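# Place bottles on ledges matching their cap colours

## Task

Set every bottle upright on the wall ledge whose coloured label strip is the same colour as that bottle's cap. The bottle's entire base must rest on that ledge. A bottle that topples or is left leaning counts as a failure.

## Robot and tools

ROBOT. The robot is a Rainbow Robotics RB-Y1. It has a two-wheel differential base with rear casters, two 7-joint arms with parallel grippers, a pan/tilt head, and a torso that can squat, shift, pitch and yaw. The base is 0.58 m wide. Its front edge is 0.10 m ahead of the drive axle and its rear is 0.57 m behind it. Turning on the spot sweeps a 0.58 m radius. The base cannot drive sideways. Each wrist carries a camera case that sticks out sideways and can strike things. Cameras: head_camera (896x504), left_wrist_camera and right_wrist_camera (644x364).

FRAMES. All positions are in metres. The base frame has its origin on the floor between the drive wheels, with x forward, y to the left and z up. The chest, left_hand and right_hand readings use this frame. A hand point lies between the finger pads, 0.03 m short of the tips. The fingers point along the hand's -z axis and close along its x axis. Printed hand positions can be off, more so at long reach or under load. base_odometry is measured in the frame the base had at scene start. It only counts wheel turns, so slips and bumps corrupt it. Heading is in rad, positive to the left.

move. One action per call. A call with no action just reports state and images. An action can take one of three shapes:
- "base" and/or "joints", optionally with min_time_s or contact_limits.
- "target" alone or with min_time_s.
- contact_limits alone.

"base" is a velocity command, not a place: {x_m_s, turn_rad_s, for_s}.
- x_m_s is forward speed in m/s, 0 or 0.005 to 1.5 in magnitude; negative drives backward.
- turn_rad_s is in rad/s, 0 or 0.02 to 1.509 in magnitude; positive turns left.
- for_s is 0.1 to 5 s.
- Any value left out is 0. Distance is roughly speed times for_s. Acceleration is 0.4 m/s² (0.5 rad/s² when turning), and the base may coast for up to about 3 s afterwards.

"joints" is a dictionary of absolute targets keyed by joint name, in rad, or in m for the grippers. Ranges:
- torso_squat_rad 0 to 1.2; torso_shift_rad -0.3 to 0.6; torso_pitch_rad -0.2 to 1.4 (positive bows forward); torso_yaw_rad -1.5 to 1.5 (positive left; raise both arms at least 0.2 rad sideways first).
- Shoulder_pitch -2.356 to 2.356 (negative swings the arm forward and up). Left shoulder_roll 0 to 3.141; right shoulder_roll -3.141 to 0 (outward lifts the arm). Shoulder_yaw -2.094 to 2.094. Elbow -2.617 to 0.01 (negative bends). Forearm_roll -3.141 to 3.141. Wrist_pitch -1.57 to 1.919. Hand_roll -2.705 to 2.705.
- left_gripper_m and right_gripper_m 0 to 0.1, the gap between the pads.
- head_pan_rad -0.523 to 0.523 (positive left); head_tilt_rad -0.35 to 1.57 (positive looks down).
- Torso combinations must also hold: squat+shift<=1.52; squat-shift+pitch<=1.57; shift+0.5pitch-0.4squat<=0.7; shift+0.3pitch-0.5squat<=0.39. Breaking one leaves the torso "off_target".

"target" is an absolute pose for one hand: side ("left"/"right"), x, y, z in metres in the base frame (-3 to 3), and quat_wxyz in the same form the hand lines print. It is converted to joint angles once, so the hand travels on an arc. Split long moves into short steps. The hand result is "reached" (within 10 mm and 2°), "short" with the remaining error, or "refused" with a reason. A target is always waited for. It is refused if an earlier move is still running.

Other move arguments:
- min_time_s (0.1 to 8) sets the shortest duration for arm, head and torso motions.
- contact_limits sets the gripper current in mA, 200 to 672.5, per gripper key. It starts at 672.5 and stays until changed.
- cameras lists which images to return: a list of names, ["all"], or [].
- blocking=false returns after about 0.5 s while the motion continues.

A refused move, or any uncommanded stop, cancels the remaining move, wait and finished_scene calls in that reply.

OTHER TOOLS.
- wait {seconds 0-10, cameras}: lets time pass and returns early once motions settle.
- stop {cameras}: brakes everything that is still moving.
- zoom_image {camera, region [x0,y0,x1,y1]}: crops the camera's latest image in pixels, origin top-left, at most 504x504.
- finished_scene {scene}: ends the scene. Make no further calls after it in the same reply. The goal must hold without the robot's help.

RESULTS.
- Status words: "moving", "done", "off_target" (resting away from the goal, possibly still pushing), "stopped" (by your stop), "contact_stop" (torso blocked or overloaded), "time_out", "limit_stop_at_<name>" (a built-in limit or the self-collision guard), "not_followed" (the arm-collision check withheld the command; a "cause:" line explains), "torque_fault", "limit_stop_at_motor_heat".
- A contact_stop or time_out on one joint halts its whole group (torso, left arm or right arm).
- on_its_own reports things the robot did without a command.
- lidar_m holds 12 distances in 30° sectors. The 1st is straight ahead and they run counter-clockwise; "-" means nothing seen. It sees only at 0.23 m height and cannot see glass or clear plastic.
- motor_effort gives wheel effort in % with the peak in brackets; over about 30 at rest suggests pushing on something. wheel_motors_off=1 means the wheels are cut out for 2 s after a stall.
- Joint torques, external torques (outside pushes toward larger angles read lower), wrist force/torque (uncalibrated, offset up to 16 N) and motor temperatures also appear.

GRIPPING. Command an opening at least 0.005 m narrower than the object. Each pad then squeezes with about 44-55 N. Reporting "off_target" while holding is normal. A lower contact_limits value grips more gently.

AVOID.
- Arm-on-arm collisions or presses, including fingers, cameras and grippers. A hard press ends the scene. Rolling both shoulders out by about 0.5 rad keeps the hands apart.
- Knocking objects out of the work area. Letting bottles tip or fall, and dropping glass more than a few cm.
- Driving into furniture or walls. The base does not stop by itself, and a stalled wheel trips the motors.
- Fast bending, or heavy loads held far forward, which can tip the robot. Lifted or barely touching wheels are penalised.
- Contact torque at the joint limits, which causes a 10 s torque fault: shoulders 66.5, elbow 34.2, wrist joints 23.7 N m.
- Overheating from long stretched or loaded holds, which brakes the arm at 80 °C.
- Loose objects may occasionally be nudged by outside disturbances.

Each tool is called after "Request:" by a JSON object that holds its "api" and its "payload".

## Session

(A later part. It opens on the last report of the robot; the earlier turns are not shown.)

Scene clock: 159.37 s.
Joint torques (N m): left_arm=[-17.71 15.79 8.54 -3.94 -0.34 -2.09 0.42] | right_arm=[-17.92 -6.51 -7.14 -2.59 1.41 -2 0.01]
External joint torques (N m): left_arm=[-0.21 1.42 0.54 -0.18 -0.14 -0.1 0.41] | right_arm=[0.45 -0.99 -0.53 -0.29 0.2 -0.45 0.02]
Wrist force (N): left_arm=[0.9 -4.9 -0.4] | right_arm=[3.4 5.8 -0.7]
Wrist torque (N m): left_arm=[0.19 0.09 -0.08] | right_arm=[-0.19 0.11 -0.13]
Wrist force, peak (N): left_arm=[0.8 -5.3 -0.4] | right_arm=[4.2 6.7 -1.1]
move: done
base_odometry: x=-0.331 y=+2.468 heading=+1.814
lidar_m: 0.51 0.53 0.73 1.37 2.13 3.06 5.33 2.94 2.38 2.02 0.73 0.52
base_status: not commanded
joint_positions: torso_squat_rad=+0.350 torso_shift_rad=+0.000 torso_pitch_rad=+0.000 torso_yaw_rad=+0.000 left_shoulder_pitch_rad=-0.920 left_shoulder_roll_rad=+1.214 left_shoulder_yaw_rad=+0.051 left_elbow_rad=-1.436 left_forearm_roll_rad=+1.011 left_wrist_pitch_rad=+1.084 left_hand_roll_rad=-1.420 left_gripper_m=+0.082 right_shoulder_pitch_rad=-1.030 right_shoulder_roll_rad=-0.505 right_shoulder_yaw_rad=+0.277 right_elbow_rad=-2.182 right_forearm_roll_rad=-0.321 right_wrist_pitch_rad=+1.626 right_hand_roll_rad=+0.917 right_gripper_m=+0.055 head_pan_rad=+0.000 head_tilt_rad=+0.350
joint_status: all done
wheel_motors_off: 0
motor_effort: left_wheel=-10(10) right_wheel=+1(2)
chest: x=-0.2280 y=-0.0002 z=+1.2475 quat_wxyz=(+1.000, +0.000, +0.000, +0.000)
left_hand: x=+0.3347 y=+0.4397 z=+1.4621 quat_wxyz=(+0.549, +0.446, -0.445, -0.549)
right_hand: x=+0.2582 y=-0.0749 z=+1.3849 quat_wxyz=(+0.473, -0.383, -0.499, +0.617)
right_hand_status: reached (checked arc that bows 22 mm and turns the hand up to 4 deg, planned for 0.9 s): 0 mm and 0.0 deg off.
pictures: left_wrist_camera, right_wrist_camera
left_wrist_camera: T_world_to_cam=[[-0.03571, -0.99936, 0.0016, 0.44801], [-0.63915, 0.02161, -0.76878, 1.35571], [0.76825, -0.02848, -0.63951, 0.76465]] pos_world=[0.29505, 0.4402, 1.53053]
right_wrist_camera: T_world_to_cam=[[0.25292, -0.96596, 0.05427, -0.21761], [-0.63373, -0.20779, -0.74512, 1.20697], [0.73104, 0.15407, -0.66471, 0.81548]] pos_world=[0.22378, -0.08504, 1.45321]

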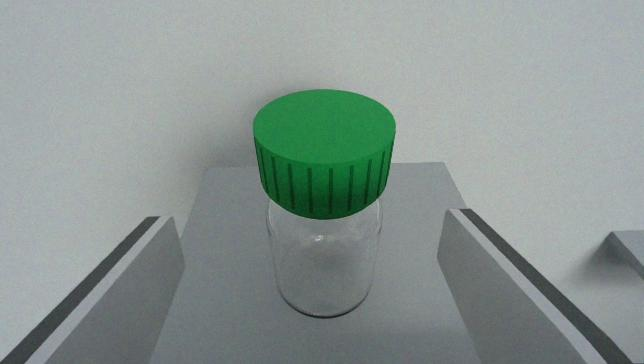

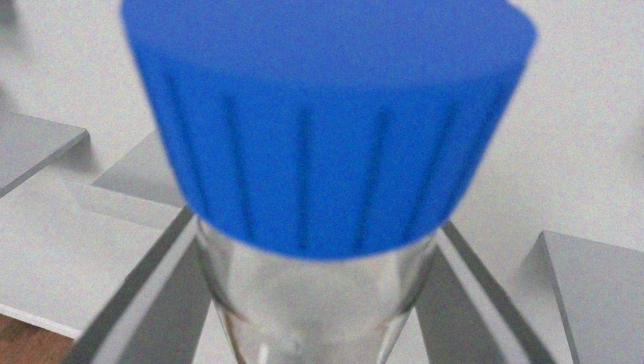

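Request:
{"api": "move", "payload": {"joints": {"left_shoulder_pitch_rad":-0.604,"left_shoulder_roll_rad":1.294,"left_shoulder_yaw_rad":0.334,"left_elbow_rad":-1.700,"left_forearm_roll_rad":1.101,"left_wrist_pitch_rad":1.161,"left_hand_roll_rad":-1.355,"right_shoulder_pitch_rad":-0.392,"right_shoulder_roll_rad":-0.974,"right_shoulder_yaw_rad":-0.064,"right_elbow_rad":-2.320,"right_forearm_roll_rad":-0.780,"right_wrist_pitch_rad":1.057,"right_hand_roll_rad":1.061}, "min_time_s": 1.0}}

Request:
{"api": "move", "payload": {"target": {"side":"right","x":0.265,"y":-0.375,"z":1.267,"quat_wxyz":[0.5495,-0.445,-0.445,0.5495]}, "min_time_s": 0.9, "cameras": ["right_wrist_camera","head_camera"]}}

Scene clock: 162.23 s.
Joint torques (N m): left_arm=[-13.92 17.86 8.76 -3.21 -0.35 -2.03 0.48] | right_arm=[-13.65 -11.48 -8.09 -2.82 1.12 -1.62 -0.04]
External joint torques (N m): left_arm=[-0.09 1.44 0.5 -0.85 -0.02 -0.06 0.47] | right_arm=[-0.48 -0.4 0.21 -0.23 0.2 0.09 -0.03]
Wrist force (N): left_arm=[0.9 -4.9 -0.4] | right_arm=[2.6 6.3 -1.3]
Wrist torque (N m): left_arm=[0.16 0.11 -0.10] | right_arm=[-0.24 0.05 -0.26]
Wrist force, peak (N): left_arm=[0.9 -5.5 -0.3] | right_arm=[2.1 8.1 -1.9]
move: done
base_odometry: x=-0.331 y=+2.468 heading=+1.814
lidar_m: 0.51 0.53 0.73 1.37 2.14 3.06 5.33 2.94 2.38 2.02 0.73 0.53
base_status: not commanded
joint_positions: torso_squat_rad=+0.350 torso_shift_rad=+0.000 torso_pitch_rad=+0.000 torso_yaw_rad=+0.000 left_shoulder_pitch_rad=-0.604 left_shoulder_roll_rad=+1.294 left_shoulder_yaw_rad=+0.334 left_elbow_rad=-1.700 left_forearm_roll_rad=+1.101 left_wrist_pitch_rad=+1.161 left_hand_roll_rad=-1.355 left_gripper_m=+0.082 right_shoulder_pitch_rad=-0.392 right_shoulder_roll_rad=-0.974 right_shoulder_yaw_rad=-0.064 right_elbow_rad=-2.320 right_forearm_roll_rad=-0.780 right_wrist_pitch_rad=+1.057 right_hand_roll_rad=+1.061 right_gripper_m=+0.055 head_pan_rad=+0.000 head_tilt_rad=+0.350
joint_status: all done
wheel_motors_off: 0
motor_effort: left_wheel=-10(10) right_wheel=+2(2)
chest: x=-0.2280 y=-0.0003 z=+1.2475 quat_wxyz=(+1.000, +0.000, +0.000, +0.000)
left_hand: x=+0.2695 y=+0.4502 z=+1.4551 quat_wxyz=(+0.550, +0.444, -0.445, -0.551)
right_hand: x=+0.2400 y=-0.2208 z=+1.3148 quat_wxyz=(+0.446, -0.361, -0.516, +0.636)
pictures: none

Scene clock: 163.47 s.
Joint torques (N m): left_arm=[-14.19 17.84 8.76 -3.02 -0.42 -1.97 0.46] | right_arm=[-11.48 -14.8 -9.05 -4.74 0.84 -1.98 0.2]
External joint torques (N m): left_arm=[-0.35 1.42 0.5 -0.67 -0.08 0 0.45] | right_arm=[0.24 -0.8 -0.12 -0.26 -0.02 -0.27 0.2]
Wrist force (N): left_arm=[0.5 -5.0 -0.2] | right_arm=[3.1 5.6 -1.7]
Wrist torque (N m): left_arm=[0.20 0.07 -0.08] | right_arm=[-0.20 0.05 -0.28]
Wrist force, peak (N): left_arm=[1.1 -5.1 -0.3] | right_arm=[2.1 6.8 -0.9]
move: done
base_odometry: x=-0.331 y=+2.468 heading=+1.814
lidar_m: 0.51 0.53 0.72 1.37 2.14 3.06 5.34 2.94 2.37 2.02 0.73 0.53
base_status: not commanded
joint_positions: torso_squat_rad=+0.350 torso_shift_rad=+0.000 torso_pitch_rad=+0.000 torso_yaw_rad=+0.000 left_shoulder_pitch_rad=-0.604 left_shoulder_roll_rad=+1.294 left_shoulder_yaw_rad=+0.334 left_elbow_rad=-1.700 left_forearm_roll_rad=+1.101 left_wrist_pitch_rad=+1.161 left_hand_roll_rad=-1.355 left_gripper_m=+0.082 right_shoulder_pitch_rad=-0.132 right_shoulder_roll_rad=-0.973 right_shoulder_yaw_rad=-0.217 right_elbow_rad=-2.146 right_forearm_roll_rad=-0.592 right_wrist_pitch_rad=+0.916 right_hand_roll_rad=+1.066 right_gripper_m=+0.055 head_pan_rad=+0.000 head_tilt_rad=+0.350
joint_status: all done
wheel_motors_off: 0
motor_effort: left_wheel=-10(10) right_wheel=+2(3)
chest: x=-0.2280 y=-0.0002 z=+1.2475 quat_wxyz=(+1.000, +0.000, +0.000, +0.000)
left_hand: x=+0.2695 y=+0.4502 z=+1.4551 quat_wxyz=(+0.550, +0.444, -0.445, -0.551)
right_hand: x=+0.2649 y=-0.3750 z=+1.2669 quat_wxyz=(+0.550, -0.445, -0.445, +0.549)
right_hand_status: reached (checked arc that bows 13 mm and turns the hand up to 20 deg, planned for 0.9 s): 0 mm and 0.1 deg off.
pictures: head_camera, right_wrist_camera
head_camera: T_world_to_cam=[[-0.02799, -0.99933, 0.02378, -0.03579], [-0.30838, -0.01399, -0.95116, 1.37175], [0.95085, -0.03396, -0.30778, 0.58446]] pos_world=[-0.13372, 0.00327, 1.48549]
right_wrist_camera: T_world_to_cam=[[-0.00679, -0.99853, 0.05376, -0.44559], [-0.66591, -0.03559, -0.74518, 1.1341], [0.746, -0.04086, -0.66469, 0.7013]] pos_world=[0.22901, -0.37592, 1.33521]

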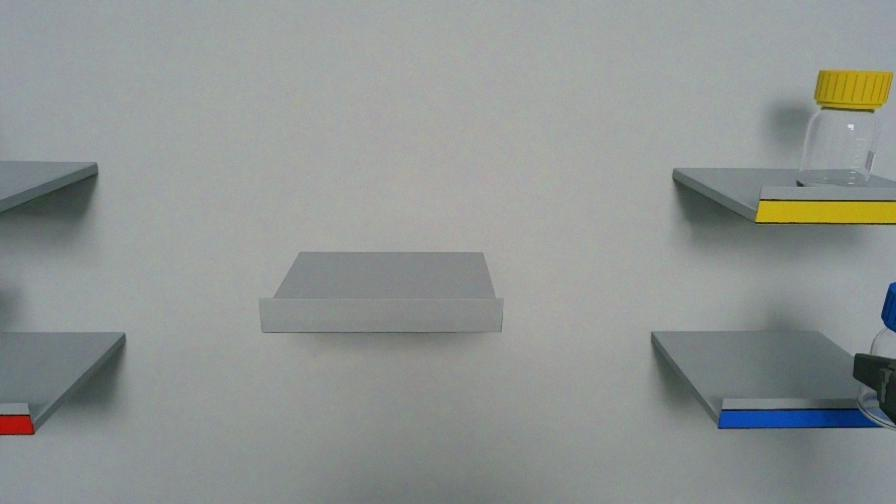

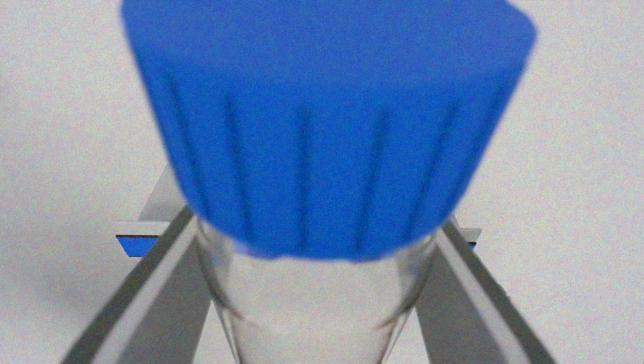

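Request:
{"api": "move", "payload": {"target": {"side":"right","x":0.315,"y":-0.371,"z":1.266,"quat_wxyz":[0.5495,-0.445,-0.445,0.5495]}, "min_time_s": 0.6}}

Request:
{"api": "move", "payload": {"target": {"side":"right","x":0.363,"y":-0.368,"z":1.262,"quat_wxyz":[0.5495,-0.445,-0.445,0.5495]}, "min_time_s": 0.6, "cameras": ["right_wrist_camera"]}}

Request:
{"api": "move", "payload": {"target": {"side":"right","x":0.382,"y":-0.367,"z":1.244,"quat_wxyz":[0.5495,-0.445,-0.445,0.5495]}, "min_time_s": 0.6}}

Request:
{"api": "move", "payload": {"target": {"side":"right","x":0.385,"y":-0.367,"z":1.237,"quat_wxyz":[0.5495,-0.445,-0.445,0.5495]}, "min_time_s": 0.4, "cameras": ["right_wrist_camera"]}}

Scene clock: 165.10 s.
Joint torques (N m): left_arm=[-14 17.41 8.97 -2.61 -0.44 -2.09 0.45] | right_arm=[-15.41 -15.56 -7.68 -5.1 0.76 -1.91 0.1]
External joint torques (N m): left_arm=[-0.17 0.99 0.71 -0.25 -0.11 -0.12 0.43] | right_arm=[-0.69 -1.46 1.37 0.04 -0.03 -0.16 0.11]
Wrist force (N): left_arm=[1.0 -5.0 -0.4] | right_arm=[2.7 6.3 -1.4]
Wrist torque (N m): left_arm=[0.20 0.12 -0.10] | right_arm=[-0.22 0.12 -0.28]
Wrist force, peak (N): left_arm=[0.9 -5.2 -0.3] | right_arm=[4.3 6.7 -1.6]
move: done
base_odometry: x=-0.331 y=+2.468 heading=+1.814
lidar_m: 0.51 0.53 0.73 1.38 2.15 3.06 5.33 2.93 2.38 2.03 0.73 0.53
base_status: not commanded
joint_positions: torso_squat_rad=+0.350 torso_shift_rad=+0.000 torso_pitch_rad=+0.000 torso_yaw_rad=+0.000 left_shoulder_pitch_rad=-0.604 left_shoulder_roll_rad=+1.294 left_shoulder_yaw_rad=+0.334 left_elbow_rad=-1.700 left_forearm_roll_rad=+1.101 left_wrist_pitch_rad=+1.161 left_hand_roll_rad=-1.355 left_gripper_m=+0.082 right_shoulder_pitch_rad=-0.328 right_shoulder_roll_rad=-0.943 right_shoulder_yaw_rad=-0.080 right_elbow_rad=-1.943 right_forearm_roll_rad=-0.557 right_wrist_pitch_rad=+0.877 right_hand_roll_rad=+1.103 right_gripper_m=+0.055 head_pan_rad=+0.000 head_tilt_rad=+0.350
joint_status: all done
wheel_motors_off: 0
motor_effort: left_wheel=-10(10) right_wheel=+1(2)
chest: x=-0.2280 y=-0.0002 z=+1.2475 quat_wxyz=(+1.000, +0.000, +0.000, +0.000)
left_hand: x=+0.2695 y=+0.4502 z=+1.4551 quat_wxyz=(+0.550, +0.444, -0.445, -0.551)
right_hand: x=+0.3150 y=-0.3711 z=+1.2658 quat_wxyz=(+0.550, -0.445, -0.445, +0.550)
right_hand_status: reached (checked arc that bows 4 mm and turns the hand up to 1 deg, planned for 0.6 s): 0 mm and 0.0 deg off.
pictures: none

Scene clock: 166.10 s.
Joint torques (N m): left_arm=[-14.13 17.64 8.39 -2.18 -0.42 -1.85 0.57] | right_arm=[-17.97 -15.85 -7.65 -5.9 0.91 -2.03 -0.04]
External joint torques (N m): left_arm=[-0.3 1.23 0.13 0.18 -0.09 0.12 0.55] | right_arm=[-0.47 -1.93 1.08 0.05 0.23 -0.23 -0.03]
Wrist force (N): left_arm=[0.8 -5.0 -0.3] | right_arm=[3.5 5.7 -1.0]
Wrist torque (N m): left_arm=[0.21 0.09 -0.10] | right_arm=[-0.14 0.15 -0.32]
Wrist force, peak (N): left_arm=[1.3 -5.1 0.0] | right_arm=[3.6 6.8 -1.1]
move: done
base_odometry: x=-0.331 y=+2.468 heading=+1.814
lidar_m: 0.51 0.53 0.73 1.37 2.14 3.06 5.33 2.95 2.38 2.03 0.73 0.53
base_status: not commanded
joint_positions: torso_squat_rad=+0.350 torso_shift_rad=+0.000 torso_pitch_rad=+0.000 torso_yaw_rad=+0.000 left_shoulder_pitch_rad=-0.604 left_shoulder_roll_rad=+1.294 left_shoulder_yaw_rad=+0.334 left_elbow_rad=-1.700 left_forearm_roll_rad=+1.101 left_wrist_pitch_rad=+1.161 left_hand_roll_rad=-1.355 left_gripper_m=+0.082 right_shoulder_pitch_rad=-0.499 right_shoulder_roll_rad=-0.885 right_shoulder_yaw_rad=+0.018 right_elbow_rad=-1.719 right_forearm_roll_rad=-0.541 right_wrist_pitch_rad=+0.813 right_hand_roll_rad=+1.171 right_gripper_m=+0.055 head_pan_rad=+0.000 head_tilt_rad=+0.350
joint_status: all done
wheel_motors_off: 0
motor_effort: left_wheel=-9(10) right_wheel=+1(2)
chest: x=-0.2280 y=-0.0002 z=+1.2475 quat_wxyz=(+1.000, +0.000, +0.000, +0.000)
left_hand: x=+0.2695 y=+0.4502 z=+1.4551 quat_wxyz=(+0.550, +0.444, -0.445, -0.551)
right_hand: x=+0.3630 y=-0.3681 z=+1.2618 quat_wxyz=(+0.550, -0.445, -0.445, +0.550)
right_hand_status: reached (checked arc that bows 7 mm and turns the hand up to 1 deg, planned for 0.6 s): 0 mm and 0.0 deg off.
right_wrist_camera: T_world_to_cam=[[-0.006, -0.99854, 0.05374, -0.438], [-0.6661, -0.03609, -0.74499, 1.19556], [0.74584, -0.04026, -0.66491, 0.62564]] pos_world=[0.32712, -0.36902, 1.33021]

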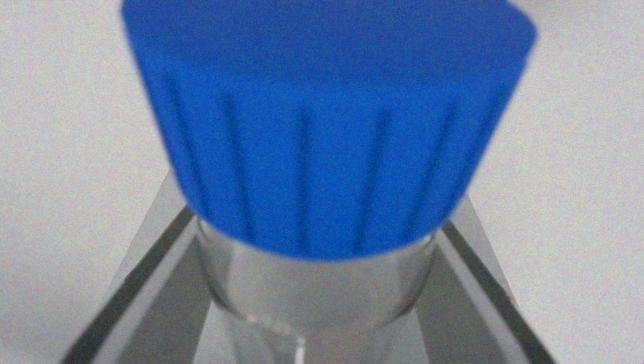

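Scene clock: 167.03 s.
Joint torques (N m): left_arm=[-13.89 17.5 8.58 -2.69 -0.45 -2.01 0.48] | right_arm=[-19.47 -14.89 -6.6 -6.48 0.66 -2.07 0.3]
External joint torques (N m): left_arm=[-0.06 1.08 0.33 -0.33 -0.12 -0.04 0.47] | right_arm=[-1.05 -1.14 1.86 0.03 0.05 -0.24 0.31]
Wrist force (N): left_arm=[0.7 -5.0 -0.4] | right_arm=[2.4 7.0 -0.6]
Wrist torque (N m): left_arm=[0.18 0.08 -0.09] | right_arm=[-0.32 0.01 -0.32]
Wrist force, peak (N): left_arm=[1.3 -5.2 -0.6] | right_arm=[3.5 6.4 -1.5]
move: done
base_odometry: x=-0.331 y=+2.468 heading=+1.814
lidar_m: 0.51 0.52 0.72 1.38 2.15 3.06 5.33 2.94 2.38 2.03 0.73 0.53
base_status: not commanded
joint_positions: torso_squat_rad=+0.350 torso_shift_rad=+0.000 torso_pitch_rad=+0.000 torso_yaw_rad=+0.000 left_shoulder_pitch_rad=-0.604 left_shoulder_roll_rad=+1.294 left_shoulder_yaw_rad=+0.334 left_elbow_rad=-1.700 left_forearm_roll_rad=+1.101 left_wrist_pitch_rad=+1.161 left_hand_roll_rad=-1.355 left_gripper_m=+0.082 right_shoulder_pitch_rad=-0.536 right_shoulder_roll_rad=-0.841 right_shoulder_yaw_rad=+0.055 right_elbow_rad=-1.615 right_forearm_roll_rad=-0.520 right_wrist_pitch_rad=+0.745 right_hand_roll_rad=+1.204 right_gripper_m=+0.055 head_pan_rad=+0.000 head_tilt_rad=+0.350
joint_status: all done
wheel_motors_off: 0
motor_effort: left_wheel=-10(10) right_wheel=+1(2)
chest: x=-0.2280 y=-0.0002 z=+1.2475 quat_wxyz=(+1.000, +0.000, +0.000, +0.000)
left_hand: x=+0.2695 y=+0.4502 z=+1.4551 quat_wxyz=(+0.550, +0.444, -0.445, -0.551)
right_hand: x=+0.3817 y=-0.3672 z=+1.2438 quat_wxyz=(+0.550, -0.445, -0.445, +0.549)
right_hand_status: reached (checked arc that bows 4 mm and turns the hand up to 1 deg, planned for 0.6 s): 0 mm and 0.0 deg off.
pictures: none

Scene clock: 167.77 s.
Joint torques (N m): left_arm=[-13.69 17.85 8.36 -2.52 -0.56 -2.03 0.45] | right_arm=[-18.21 -14.85 -6.12 -6.44 0.93 -2.33 0.36]
External joint torques (N m): left_arm=[0.14 1.44 0.1 -0.17 -0.22 -0.06 0.44] | right_arm=[0.32 -1.15 2.29 0.2 0.33 -0.5 0.37]
Wrist force (N): left_arm=[0.9 -4.7 -0.3] | right_arm=[2.9 6.5 -1.2]
Wrist torque (N m): left_arm=[0.15 0.11 -0.11] | right_arm=[-0.32 0.03 -0.29]
Wrist force, peak (N): left_arm=[0.6 -5.2 -0.3] | right_arm=[2.6 6.7 -1.3]
move: done
base_odometry: x=-0.331 y=+2.468 heading=+1.814
lidar_m: 0.50 0.52 0.72 1.38 2.14 3.06 5.34 2.94 2.38 2.03 0.73 0.53
base_status: not commanded
joint_positions: torso_squat_rad=+0.350 torso_shift_rad=+0.000 torso_pitch_rad=+0.000 torso_yaw_rad=+0.000 left_shoulder_pitch_rad=-0.604 left_shoulder_roll_rad=+1.294 left_shoulder_yaw_rad=+0.334 left_elbow_rad=-1.700 left_forearm_roll_rad=+1.101 left_wrist_pitch_rad=+1.161 left_hand_roll_rad=-1.355 left_gripper_m=+0.082 right_shoulder_pitch_rad=-0.535 right_shoulder_roll_rad=-0.830 right_shoulder_yaw_rad=+0.062 right_elbow_rad=-1.595 right_forearm_roll_rad=-0.513 right_wrist_pitch_rad=+0.724 right_hand_roll_rad=+1.210 right_gripper_m=+0.055 head_pan_rad=+0.000 head_tilt_rad=+0.350
joint_status: all done
wheel_motors_off: 0
motor_effort: left_wheel=-10(10) right_wheel=+1(3)
chest: x=-0.2280 y=-0.0002 z=+1.2475 quat_wxyz=(+1.000, +0.000, +0.000, +0.000)
left_hand: x=+0.2695 y=+0.4502 z=+1.4551 quat_wxyz=(+0.550, +0.444, -0.445, -0.551)
right_hand: x=+0.3847 y=-0.3671 z=+1.2371 quat_wxyz=(+0.550, -0.445, -0.445, +0.550)
right_hand_status: reached (checked arc that bows 1 mm and turns the hand up to 0 deg, planned for 0.4 s): 0 mm and 0.0 deg off.
right_wrist_camera: T_world_to_cam=[[-0.00609, -0.99852, 0.05394, -0.43567], [-0.666, -0.03619, -0.74507, 1.19162], [0.74592, -0.04046, -0.6648, 0.59276]] pos_world=[0.34882, -0.36792, 1.30541]

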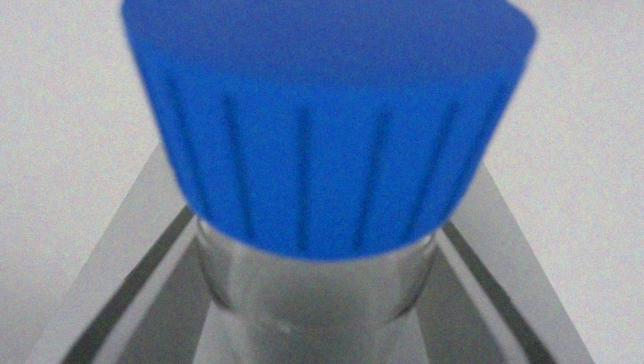

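Request:
{"api": "move", "payload": {"target": {"side":"right","x":0.386,"y":-0.367,"z":1.2335,"quat_wxyz":[0.5495,-0.445,-0.445,0.5495]}, "min_time_s": 0.3}}

Request:
{"api": "move", "payload": {"target": {"side":"right","x":0.386,"y":-0.367,"z":1.231,"quat_wxyz":[0.5495,-0.445,-0.445,0.5495]}, "min_time_s": 0.3}}

Scene clock: 168.80 s.
Joint torques (N m): left_arm=[-14.03 17.38 8.55 -2.47 -0.4 -2 0.45] | right_arm=[-18.11 -14.31 -6.1 -6.33 0.76 -2.29 0.17]
External joint torques (N m): left_arm=[-0.2 0.97 0.29 -0.12 -0.07 -0.03 0.44] | right_arm=[0.46 -0.63 2.28 0.37 0.17 -0.46 0.18]
Wrist force (N): left_arm=[0.9 -5.0 -0.2] | right_arm=[3.4 6.5 -0.7]
Wrist torque (N m): left_arm=[0.17 0.13 -0.10] | right_arm=[-0.25 0.14 -0.25]
Wrist force, peak (N): left_arm=[0.8 -5.3 -0.4] | right_arm=[3.1 6.8 -0.2]
move: done
base_odometry: x=-0.331 y=+2.468 heading=+1.814
lidar_m: 0.50 0.53 0.73 1.37 2.14 3.06 5.33 2.94 2.38 2.02 0.74 0.53
base_status: not commanded
joint_positions: torso_squat_rad=+0.350 torso_shift_rad=+0.000 torso_pitch_rad=+0.000 torso_yaw_rad=+0.000 left_shoulder_pitch_rad=-0.604 left_shoulder_roll_rad=+1.294 left_shoulder_yaw_rad=+0.334 left_elbow_rad=-1.700 left_forearm_roll_rad=+1.101 left_wrist_pitch_rad=+1.161 left_hand_roll_rad=-1.355 left_gripper_m=+0.082 right_shoulder_pitch_rad=-0.534 right_shoulder_roll_rad=-0.825 right_shoulder_yaw_rad=+0.065 right_elbow_rad=-1.586 right_forearm_roll_rad=-0.509 right_wrist_pitch_rad=+0.714 right_hand_roll_rad=+1.212 right_gripper_m=+0.055 head_pan_rad=+0.000 head_tilt_rad=+0.350
joint_status: all done
wheel_motors_off: 0
motor_effort: left_wheel=-10(10) right_wheel=+1(2)
chest: x=-0.2280 y=-0.0002 z=+1.2475 quat_wxyz=(+1.000, +0.000, +0.000, +0.000)
left_hand: x=+0.2695 y=+0.4502 z=+1.4551 quat_wxyz=(+0.550, +0.444, -0.445, -0.551)
right_hand: x=+0.3859 y=-0.3671 z=+1.2336 quat_wxyz=(+0.550, -0.445, -0.445, +0.549)
right_hand_status: reached (checked arc that bows 0 mm and turns the hand up to 0 deg, planned for 0.3 s): 0 mm and 0.0 deg off.
pictures: none

Scene clock: 169.43 s.
Joint torques (N m): left_arm=[-13.93 17.35 8.5 -2.8 -0.42 -1.99 0.37] | right_arm=[-17.48 -14.16 -5.88 -6.12 0.83 -2.28 0.1]
External joint torques (N m): left_arm=[-0.1 0.94 0.24 -0.44 -0.09 -0.02 0.36] | right_arm=[1.07 -0.5 2.49 0.62 0.25 -0.45 0.11]
Wrist force (N): left_arm=[0.9 -5.0 -0.3] | right_arm=[3.7 5.3 -0.9]
Wrist torque (N m): left_arm=[0.19 0.10 -0.09] | right_arm=[-0.14 0.15 -0.28]
Wrist force, peak (N): left_arm=[0.8 -5.3 -0.2] | right_arm=[3.1 6.5 -1.4]
move: done
base_odometry: x=-0.331 y=+2.468 heading=+1.814
lidar_m: 0.50 0.53 0.73 1.37 2.14 3.06 5.33 2.94 2.37 2.03 0.73 0.53
base_status: not commanded
joint_positions: torso_squat_rad=+0.350 torso_shift_rad=+0.000 torso_pitch_rad=+0.000 torso_yaw_rad=+0.000 left_shoulder_pitch_rad=-0.604 left_shoulder_roll_rad=+1.294 left_shoulder_yaw_rad=+0.334 left_elbow_rad=-1.700 left_forearm_roll_rad=+1.101 left_wrist_pitch_rad=+1.161 left_hand_roll_rad=-1.355 left_gripper_m=+0.082 right_shoulder_pitch_rad=-0.530 right_shoulder_roll_rad=-0.822 right_shoulder_yaw_rad=+0.065 right_elbow_rad=-1.584 right_forearm_roll_rad=-0.506 right_wrist_pitch_rad=+0.708 right_hand_roll_rad=+1.213 right_gripper_m=+0.055 head_pan_rad=+0.000 head_tilt_rad=+0.350
joint_status: all done
wheel_motors_off: 0
motor_effort: left_wheel=-10(10) right_wheel=+1(2)
chest: x=-0.2280 y=-0.0002 z=+1.2475 quat_wxyz=(+1.000, +0.000, +0.000, +0.000)
left_hand: x=+0.2695 y=+0.4502 z=+1.4551 quat_wxyz=(+0.550, +0.444, -0.445, -0.551)
right_hand: x=+0.3860 y=-0.3671 z=+1.2312 quat_wxyz=(+0.550, -0.445, -0.445, +0.549)
right_hand_status: reached (checked arc that bows 0 mm and turns the hand up to 0 deg, planned for 0.3 s): 0 mm and 0.0 deg off.
pictures: none

Request:
{"api": "move", "payload": {"target": {"side":"right","x":0.386,"y":-0.367,"z":1.229,"quat_wxyz":[0.5495,-0.445,-0.445,0.5495]}, "min_time_s": 0.3}}

Scene clock: 170.97 s.
Joint torques (N m): left_arm=[-14.01 17.29 8.56 -2.65 -0.48 -1.92 0.53] | right_arm=[-14.62 -12.72 -4.3 -4.84 0.26 -0.98 0.2]
External joint torques (N m): left_arm=[-0.18 0.87 0.3 -0.3 -0.15 0.05 0.52] | right_arm=[3.92 0.94 4.05 1.92 -0.32 0.85 0.2]
Wrist force (N): left_arm=[0.8 -4.9 -0.2] | right_arm=[1.6 -0.9 2.2]
Wrist torque (N m): left_arm=[0.16 0.11 -0.10] | right_arm=[-0.24 0.06 -0.12]
Wrist force, peak (N): left_arm=[0.9 -5.2 -0.4] | right_arm=[3.2 6.5 -1.2]
move: done
base_odometry: x=-0.331 y=+2.468 heading=+1.814
lidar_m: 0.50 0.53 0.72 1.37 2.14 3.06 5.33 2.94 2.37 2.02 0.73 0.53
base_status: not commanded
joint_positions: torso_squat_rad=+0.350 torso_shift_rad=+0.000 torso_pitch_rad=+0.000 torso_yaw_rad=+0.000 left_shoulder_pitch_rad=-0.604 left_shoulder_roll_rad=+1.294 left_shoulder_yaw_rad=+0.334 left_elbow_rad=-1.700 left_forearm_roll_rad=+1.101 left_wrist_pitch_rad=+1.161 left_hand_roll_rad=-1.355 left_gripper_m=+0.082 right_shoulder_pitch_rad=-0.528 right_shoulder_roll_rad=-0.820 right_shoulder_yaw_rad=+0.066 right_elbow_rad=-1.583 right_forearm_roll_rad=-0.504 right_wrist_pitch_rad=+0.703 right_hand_roll_rad=+1.214 right_gripper_m=+0.055 head_pan_rad=+0.000 head_tilt_rad=+0.350
joint_status: all done
wheel_motors_off: 0
motor_effort: left_wheel=-10(10) right_wheel=+0(3)
chest: x=-0.2280 y=-0.0002 z=+1.2475 quat_wxyz=(+1.000, +0.000, +0.000, +0.000)
left_hand: x=+0.2694 y=+0.4502 z=+1.4551 quat_wxyz=(+0.550, +0.444, -0.445, -0.551)
right_hand: x=+0.3860 y=-0.3671 z=+1.2301 quat_wxyz=(+0.549, -0.446, -0.445, +0.549)
right_hand_status: reached (checked arc that bows 0 mm and turns the hand up to 0 deg, planned for 0.3 s): 1 mm and 0.1 deg off.
pictures: none

Request:
{"api": "move", "payload": {"joints": {"right_gripper_m":0.082,"head_pan_rad":-0.35}, "cameras": ["right_wrist_camera"]}}

Scene clock: 172.10 s.
Joint torques (N m): left_arm=[-13.99 17.46 8.49 -2.55 -0.3 -1.97 0.54] | right_arm=[-16.18 -13.83 -5.5 -5.56 0.34 -1.5 0]
External joint torques (N m): left_arm=[-0.16 1.04 0.23 -0.19 0.03 0 0.53] | right_arm=[2.36 -0.18 2.85 1.2 -0.24 0.33 0.01]
Wrist force (N): left_arm=[0.8 -5.0 -0.2] | right_arm=[2.7 4.0 -0.7]
Wrist torque (N m): left_arm=[0.19 0.10 -0.10] | right_arm=[-0.18 0.03 -0.27]
Wrist force, peak (N): left_arm=[0.8 -5.3 -0.3] | right_arm=[3.4 5.0 -0.1]
move: done
base_odometry: x=-0.331 y=+2.468 heading=+1.814
lidar_m: 0.51 0.52 0.72 1.38 2.15 3.06 5.33 2.94 2.39 2.02 0.73 0.53
base_status: not commanded
joint_positions: torso_squat_rad=+0.350 torso_shift_rad=+0.000 torso_pitch_rad=+0.000 torso_yaw_rad=+0.000 left_shoulder_pitch_rad=-0.604 left_shoulder_roll_rad=+1.294 left_shoulder_yaw_rad=+0.334 left_elbow_rad=-1.700 left_forearm_roll_rad=+1.101 left_wrist_pitch_rad=+1.161 left_hand_roll_rad=-1.355 left_gripper_m=+0.082 right_shoulder_pitch_rad=-0.527 right_shoulder_roll_rad=-0.819 right_shoulder_yaw_rad=+0.066 right_elbow_rad=-1.583 right_forearm_roll_rad=-0.504 right_wrist_pitch_rad=+0.703 right_hand_roll_rad=+1.214 right_gripper_m=+0.082 head_pan_rad=-0.350 head_tilt_rad=+0.350
joint_status: all done
wheel_motors_off: 0
motor_effort: left_wheel=-10(10) right_wheel=+2(2)
chest: x=-0.2280 y=-0.0002 z=+1.2475 quat_wxyz=(+1.000, +0.000, +0.000, +0.000)
left_hand: x=+0.2694 y=+0.4502 z=+1.4551 quat_wxyz=(+0.550, +0.444, -0.445, -0.551)
right_hand: x=+0.3860 y=-0.3671 z=+1.2295 quat_wxyz=(+0.549, -0.445, -0.445, +0.549)
right_wrist_camera: T_world_to_cam=[[-0.006, -0.99853, 0.05395, -0.43539], [-0.66521, -0.03629, -0.74578, 1.18742], [0.74663, -0.04036, -0.66401, 0.58549]] pos_world=[0.35012, -0.36802, 1.29781]

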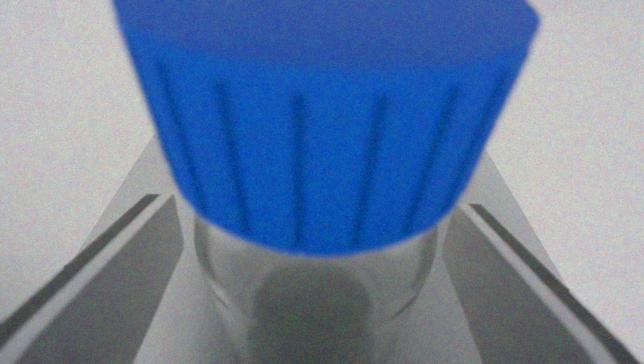

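Request:
{"api": "move", "payload": {"joints": {"right_shoulder_pitch_rad":-0.499,"right_shoulder_roll_rad":-0.885,"right_shoulder_yaw_rad":0.018,"right_elbow_rad":-1.719,"right_forearm_roll_rad":-0.541,"right_wrist_pitch_rad":0.813,"right_hand_roll_rad":1.171}, "min_time_s": 0.6}}

Request:
{"api": "move", "payload": {"joints": {"right_shoulder_pitch_rad":-0.328,"right_shoulder_roll_rad":-0.943,"right_shoulder_yaw_rad":-0.080,"right_elbow_rad":-1.943,"right_forearm_roll_rad":-0.557,"right_wrist_pitch_rad":0.877,"right_hand_roll_rad":1.103}, "min_time_s": 0.5, "cameras": ["right_wrist_camera"]}}

Request:
{"api": "move", "payload": {"joints": {"right_shoulder_pitch_rad":-0.132,"right_shoulder_roll_rad":-0.973,"right_shoulder_yaw_rad":-0.217,"right_elbow_rad":-2.146,"right_forearm_roll_rad":-0.592,"right_wrist_pitch_rad":0.916,"right_hand_roll_rad":1.066}, "min_time_s": 0.5, "cameras": ["head_camera","right_wrist_camera","left_wrist_camera"]}}

Request:
{"api": "move", "payload": {"joints": {"head_pan_rad":0.4}, "cameras": ["head_camera"]}}

Scene clock: 174.20 s.
Joint torques (N m): left_arm=[-13.62 17.85 8.5 -2.57 -0.45 -2.01 0.39] | right_arm=[-16.04 -14.92 -8.74 -5.45 0.35 -1.51 -0.03]
External joint torques (N m): left_arm=[0.21 1.43 0.24 -0.21 -0.11 -0.04 0.38] | right_arm=[1.46 -1 -0.01 0.5 -0.33 0.29 -0.03]
Wrist force (N): left_arm=[0.7 -4.9 -0.2] | right_arm=[2.9 4.6 0.0]
Wrist torque (N m): left_arm=[0.15 0.09 -0.09] | right_arm=[-0.25 0.07 -0.18]
Wrist force, peak (N): left_arm=[1.1 -5.4 -0.4] | right_arm=[3.8 5.4 -1.5]
move: done
base_odometry: x=-0.331 y=+2.468 heading=+1.814
lidar_m: 0.50 0.53 0.73 1.37 2.14 3.06 5.33 2.93 2.38 2.02 0.73 0.53
base_status: not commanded
joint_positions: torso_squat_rad=+0.350 torso_shift_rad=+0.000 torso_pitch_rad=+0.000 torso_yaw_rad=+0.000 left_shoulder_pitch_rad=-0.604 left_shoulder_roll_rad=+1.294 left_shoulder_yaw_rad=+0.334 left_elbow_rad=-1.700 left_forearm_roll_rad=+1.101 left_wrist_pitch_rad=+1.161 left_hand_roll_rad=-1.355 left_gripper_m=+0.082 right_shoulder_pitch_rad=-0.499 right_shoulder_roll_rad=-0.885 right_shoulder_yaw_rad=+0.018 right_elbow_rad=-1.719 right_forearm_roll_rad=-0.541 right_wrist_pitch_rad=+0.813 right_hand_roll_rad=+1.171 right_gripper_m=+0.082 head_pan_rad=-0.350 head_tilt_rad=+0.350
joint_status: all done
wheel_motors_off: 0
motor_effort: left_wheel=-9(10) right_wheel=+2(2)
chest: x=-0.2280 y=-0.0002 z=+1.2475 quat_wxyz=(+1.000, +0.000, +0.000, +0.000)
left_hand: x=+0.2694 y=+0.4502 z=+1.4551 quat_wxyz=(+0.550, +0.444, -0.445, -0.551)
right_hand: x=+0.3630 y=-0.3680 z=+1.2616 quat_wxyz=(+0.550, -0.445, -0.445, +0.549)
pictures: none

Scene clock: 175.47 s.
Joint torques (N m): left_arm=[-13.87 17.85 8.78 -2.32 -0.54 -2.01 0.55] | right_arm=[-14.37 -15.81 -8.61 -4.6 0.73 -1.55 -0.19]
External joint torques (N m): left_arm=[-0.04 1.43 0.52 0.03 -0.2 -0.04 0.54] | right_arm=[0.35 -1.7 0.44 0.55 -0.06 0.19 -0.18]
Wrist force (N): left_arm=[0.7 -4.7 -0.3] | right_arm=[3.4 4.6 -1.1]
Wrist torque (N m): left_arm=[0.16 0.09 -0.10] | right_arm=[-0.23 0.16 -0.11]
Wrist force, peak (N): left_arm=[1.0 -5.0 -1.0] | right_arm=[3.7 5.3 -0.6]
move: done
base_odometry: x=-0.331 y=+2.468 heading=+1.814
lidar_m: 0.50 0.52 0.72 1.37 2.14 3.06 5.33 2.94 2.38 2.01 0.73 0.53
base_status: not commanded
joint_positions: torso_squat_rad=+0.350 torso_shift_rad=+0.000 torso_pitch_rad=+0.000 torso_yaw_rad=+0.000 left_shoulder_pitch_rad=-0.604 left_shoulder_roll_rad=+1.294 left_shoulder_yaw_rad=+0.334 left_elbow_rad=-1.700 left_forearm_roll_rad=+1.101 left_wrist_pitch_rad=+1.161 left_hand_roll_rad=-1.355 left_gripper_m=+0.082 right_shoulder_pitch_rad=-0.328 right_shoulder_roll_rad=-0.943 right_shoulder_yaw_rad=-0.080 right_elbow_rad=-1.943 right_forearm_roll_rad=-0.557 right_wrist_pitch_rad=+0.877 right_hand_roll_rad=+1.103 right_gripper_m=+0.082 head_pan_rad=-0.350 head_tilt_rad=+0.350
joint_status: all done
wheel_motors_off: 0
motor_effort: left_wheel=-10(11) right_wheel=+2(2)
chest: x=-0.2280 y=-0.0002 z=+1.2475 quat_wxyz=(+1.000, +0.000, +0.000, +0.000)
left_hand: x=+0.2694 y=+0.4502 z=+1.4551 quat_wxyz=(+0.550, +0.444, -0.445, -0.551)
right_hand: x=+0.3150 y=-0.3711 z=+1.2659 quat_wxyz=(+0.550, -0.445, -0.445, +0.549)
right_wrist_camera: T_world_to_cam=[[-0.00622, -0.99852, 0.05394, -0.4417], [-0.66611, -0.03609, -0.74498, 1.16653], [0.74583, -0.04056, -0.6649, 0.66393]] pos_world=[0.27912, -0.37202, 1.33431]

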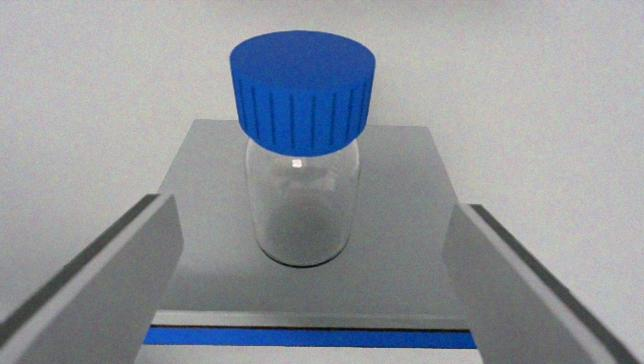

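Scene clock: 176.70 s.
Joint torques (N m): left_arm=[-14.22 17.4 8.85 -2.45 -0.3 -2.05 0.5] | right_arm=[-11.32 -15.79 -8.37 -4.2 0.76 -1.49 -0.08]
External joint torques (N m): left_arm=[-0.38 0.99 0.59 -0.09 0.03 -0.08 0.48] | right_arm=[0.41 -1.78 0.56 0.28 -0.1 0.22 -0.07]
Wrist force (N): left_arm=[0.7 -5.1 0.0] | right_arm=[2.7 4.6 -0.9]
Wrist torque (N m): left_arm=[0.20 0.08 -0.10] | right_arm=[-0.22 0.03 -0.12]
Wrist force, peak (N): left_arm=[1.0 -5.2 -0.4] | right_arm=[3.7 5.0 -0.8]
move: done
base_odometry: x=-0.331 y=+2.468 heading=+1.814
lidar_m: 0.51 0.52 0.72 1.38 2.15 3.06 5.33 2.94 2.38 2.02 0.74 0.54
base_status: not commanded
joint_positions: torso_squat_rad=+0.350 torso_shift_rad=+0.000 torso_pitch_rad=+0.000 torso_yaw_rad=+0.000 left_shoulder_pitch_rad=-0.604 left_shoulder_roll_rad=+1.294 left_shoulder_yaw_rad=+0.334 left_elbow_rad=-1.700 left_forearm_roll_rad=+1.101 left_wrist_pitch_rad=+1.161 left_hand_roll_rad=-1.355 left_gripper_m=+0.082 right_shoulder_pitch_rad=-0.132 right_shoulder_roll_rad=-0.973 right_shoulder_yaw_rad=-0.217 right_elbow_rad=-2.146 right_forearm_roll_rad=-0.592 right_wrist_pitch_rad=+0.916 right_hand_roll_rad=+1.066 right_gripper_m=+0.082 head_pan_rad=-0.350 head_tilt_rad=+0.350
joint_status: all done
wheel_motors_off: 0
motor_effort: left_wheel=-10(10) right_wheel=+1(2)
chest: x=-0.2280 y=-0.0002 z=+1.2475 quat_wxyz=(+1.000, +0.000, +0.000, +0.000)
left_hand: x=+0.2694 y=+0.4502 z=+1.4551 quat_wxyz=(+0.550, +0.444, -0.445, -0.551)
right_hand: x=+0.2649 y=-0.3750 z=+1.2671 quat_wxyz=(+0.550, -0.445, -0.445, +0.549)
pictures: head_camera, left_wrist_camera, right_wrist_camera
head_camera: T_world_to_cam=[[-0.36892, -0.92916, 0.02381, -0.10603], [-0.29469, 0.09263, -0.95109, 1.37453], [0.88151, -0.35789, -0.30798, 0.57036]] pos_world=[-0.13684, -0.02172, 1.48549]
left_wrist_camera: T_world_to_cam=[[-0.03822, -0.99926, 0.00283, 0.45505], [-0.64304, 0.02243, -0.7655, 1.30436], [0.76487, -0.03108, -0.64343, 0.81847]] pos_world=[0.23013, 0.4509, 1.52383]
right_wrist_camera: T_world_to_cam=[[-0.00674, -0.99853, 0.05383, -0.44571], [-0.66564, -0.03569, -0.74542, 1.13446], [0.74624, -0.04086, -0.66442, 0.70102]] pos_world=[0.22901, -0.37592, 1.33541]

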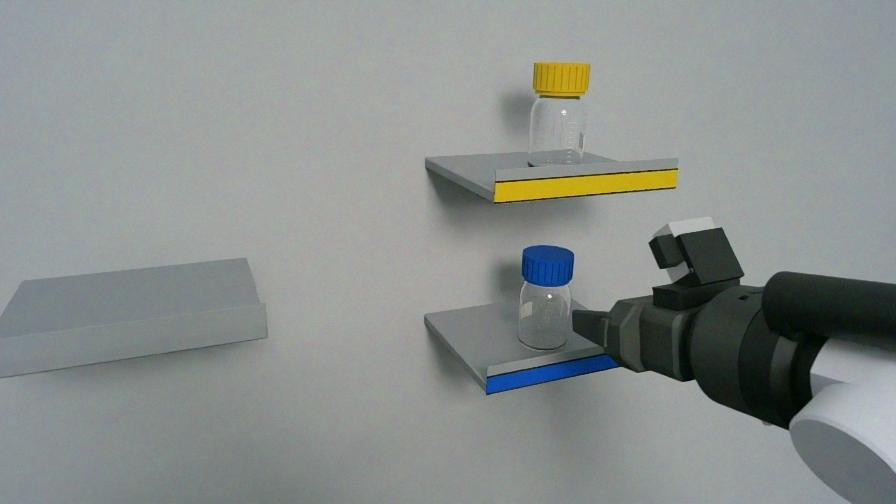

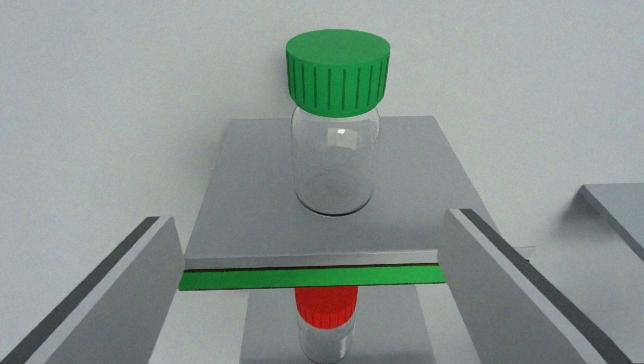

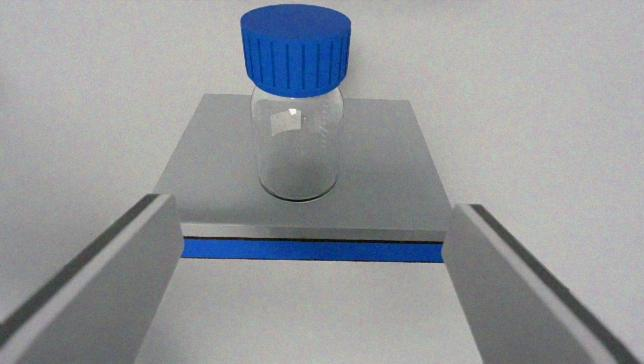

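Scene clock: 177.87 s.
Joint torques (N m): left_arm=[-14.17 17.18 8.71 -2.63 -0.43 -1.89 0.37] | right_arm=[-11.1 -15.86 -8.38 -3.98 0.88 -1.56 -0.18]
External joint torques (N m): left_arm=[-0.34 0.76 0.45 -0.27 -0.1 0.08 0.36] | right_arm=[0.62 -1.86 0.55 0.5 0.02 0.15 -0.17]
Wrist force (N): left_arm=[0.9 -4.8 -0.3] | right_arm=[3.4 3.8 -0.5]
Wrist torque (N m): left_arm=[0.18 0.11 -0.10] | right_arm=[-0.17 0.18 -0.11]
Wrist force, peak (N): left_arm=[0.8 -5.2 -0.1] | right_arm=[2.5 5.2 -0.4]
move: done
base_odometry: x=-0.331 y=+2.468 heading=+1.814
lidar_m: 0.51 0.53 0.73 1.38 2.14 3.06 5.33 2.94 2.38 2.02 0.73 0.53
base_status: not commanded
joint_positions: torso_squat_rad=+0.350 torso_shift_rad=+0.000 torso_pitch_rad=+0.000 torso_yaw_rad=+0.000 left_shoulder_pitch_rad=-0.604 left_shoulder_roll_rad=+1.294 left_shoulder_yaw_rad=+0.334 left_elbow_rad=-1.700 left_forearm_roll_rad=+1.101 left_wrist_pitch_rad=+1.161 left_hand_roll_rad=-1.355 left_gripper_m=+0.082 right_shoulder_pitch_rad=-0.132 right_shoulder_roll_rad=-0.973 right_shoulder_yaw_rad=-0.217 right_elbow_rad=-2.146 right_forearm_roll_rad=-0.592 right_wrist_pitch_rad=+0.916 right_hand_roll_rad=+1.066 right_gripper_m=+0.082 head_pan_rad=+0.400 head_tilt_rad=+0.350
joint_status: all done
wheel_motors_off: 0
motor_effort: left_wheel=-10(10) right_wheel=+1(2)
chest: x=-0.2280 y=-0.0002 z=+1.2475 quat_wxyz=(+1.000, +0.000, +0.000, +0.000)
left_hand: x=+0.2694 y=+0.4502 z=+1.4551 quat_wxyz=(+0.550, +0.444, -0.445, -0.551)
right_hand: x=+0.2649 y=-0.3750 z=+1.2671 quat_wxyz=(+0.550, -0.445, -0.445, +0.549)
head_camera: T_world_to_cam=[[0.36334, -0.93135, 0.02381, 0.04482], [-0.27833, -0.1329, -0.95125, 1.37809], [0.88911, 0.339, -0.30751, 0.57155]] pos_world=[-0.1409, 0.03114, 1.48559]

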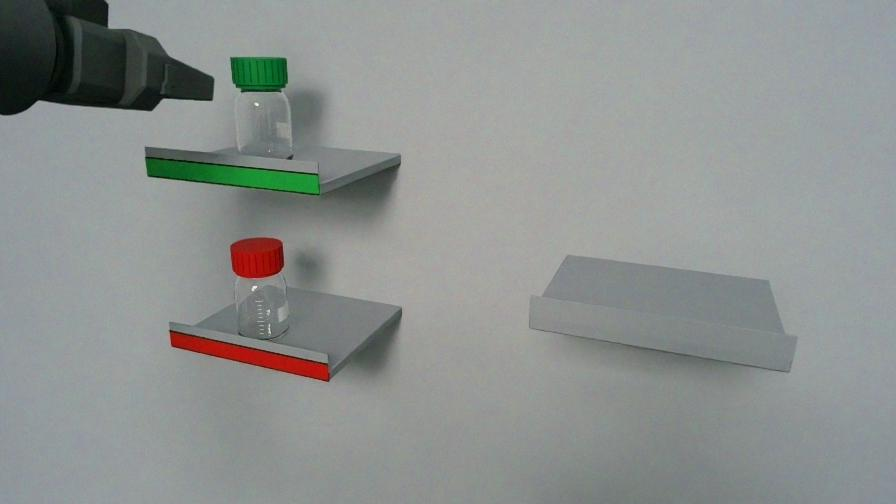

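Request:
{"api": "finished_scene", "payload": {"scene": 2}}

The scene is finished: the task was done.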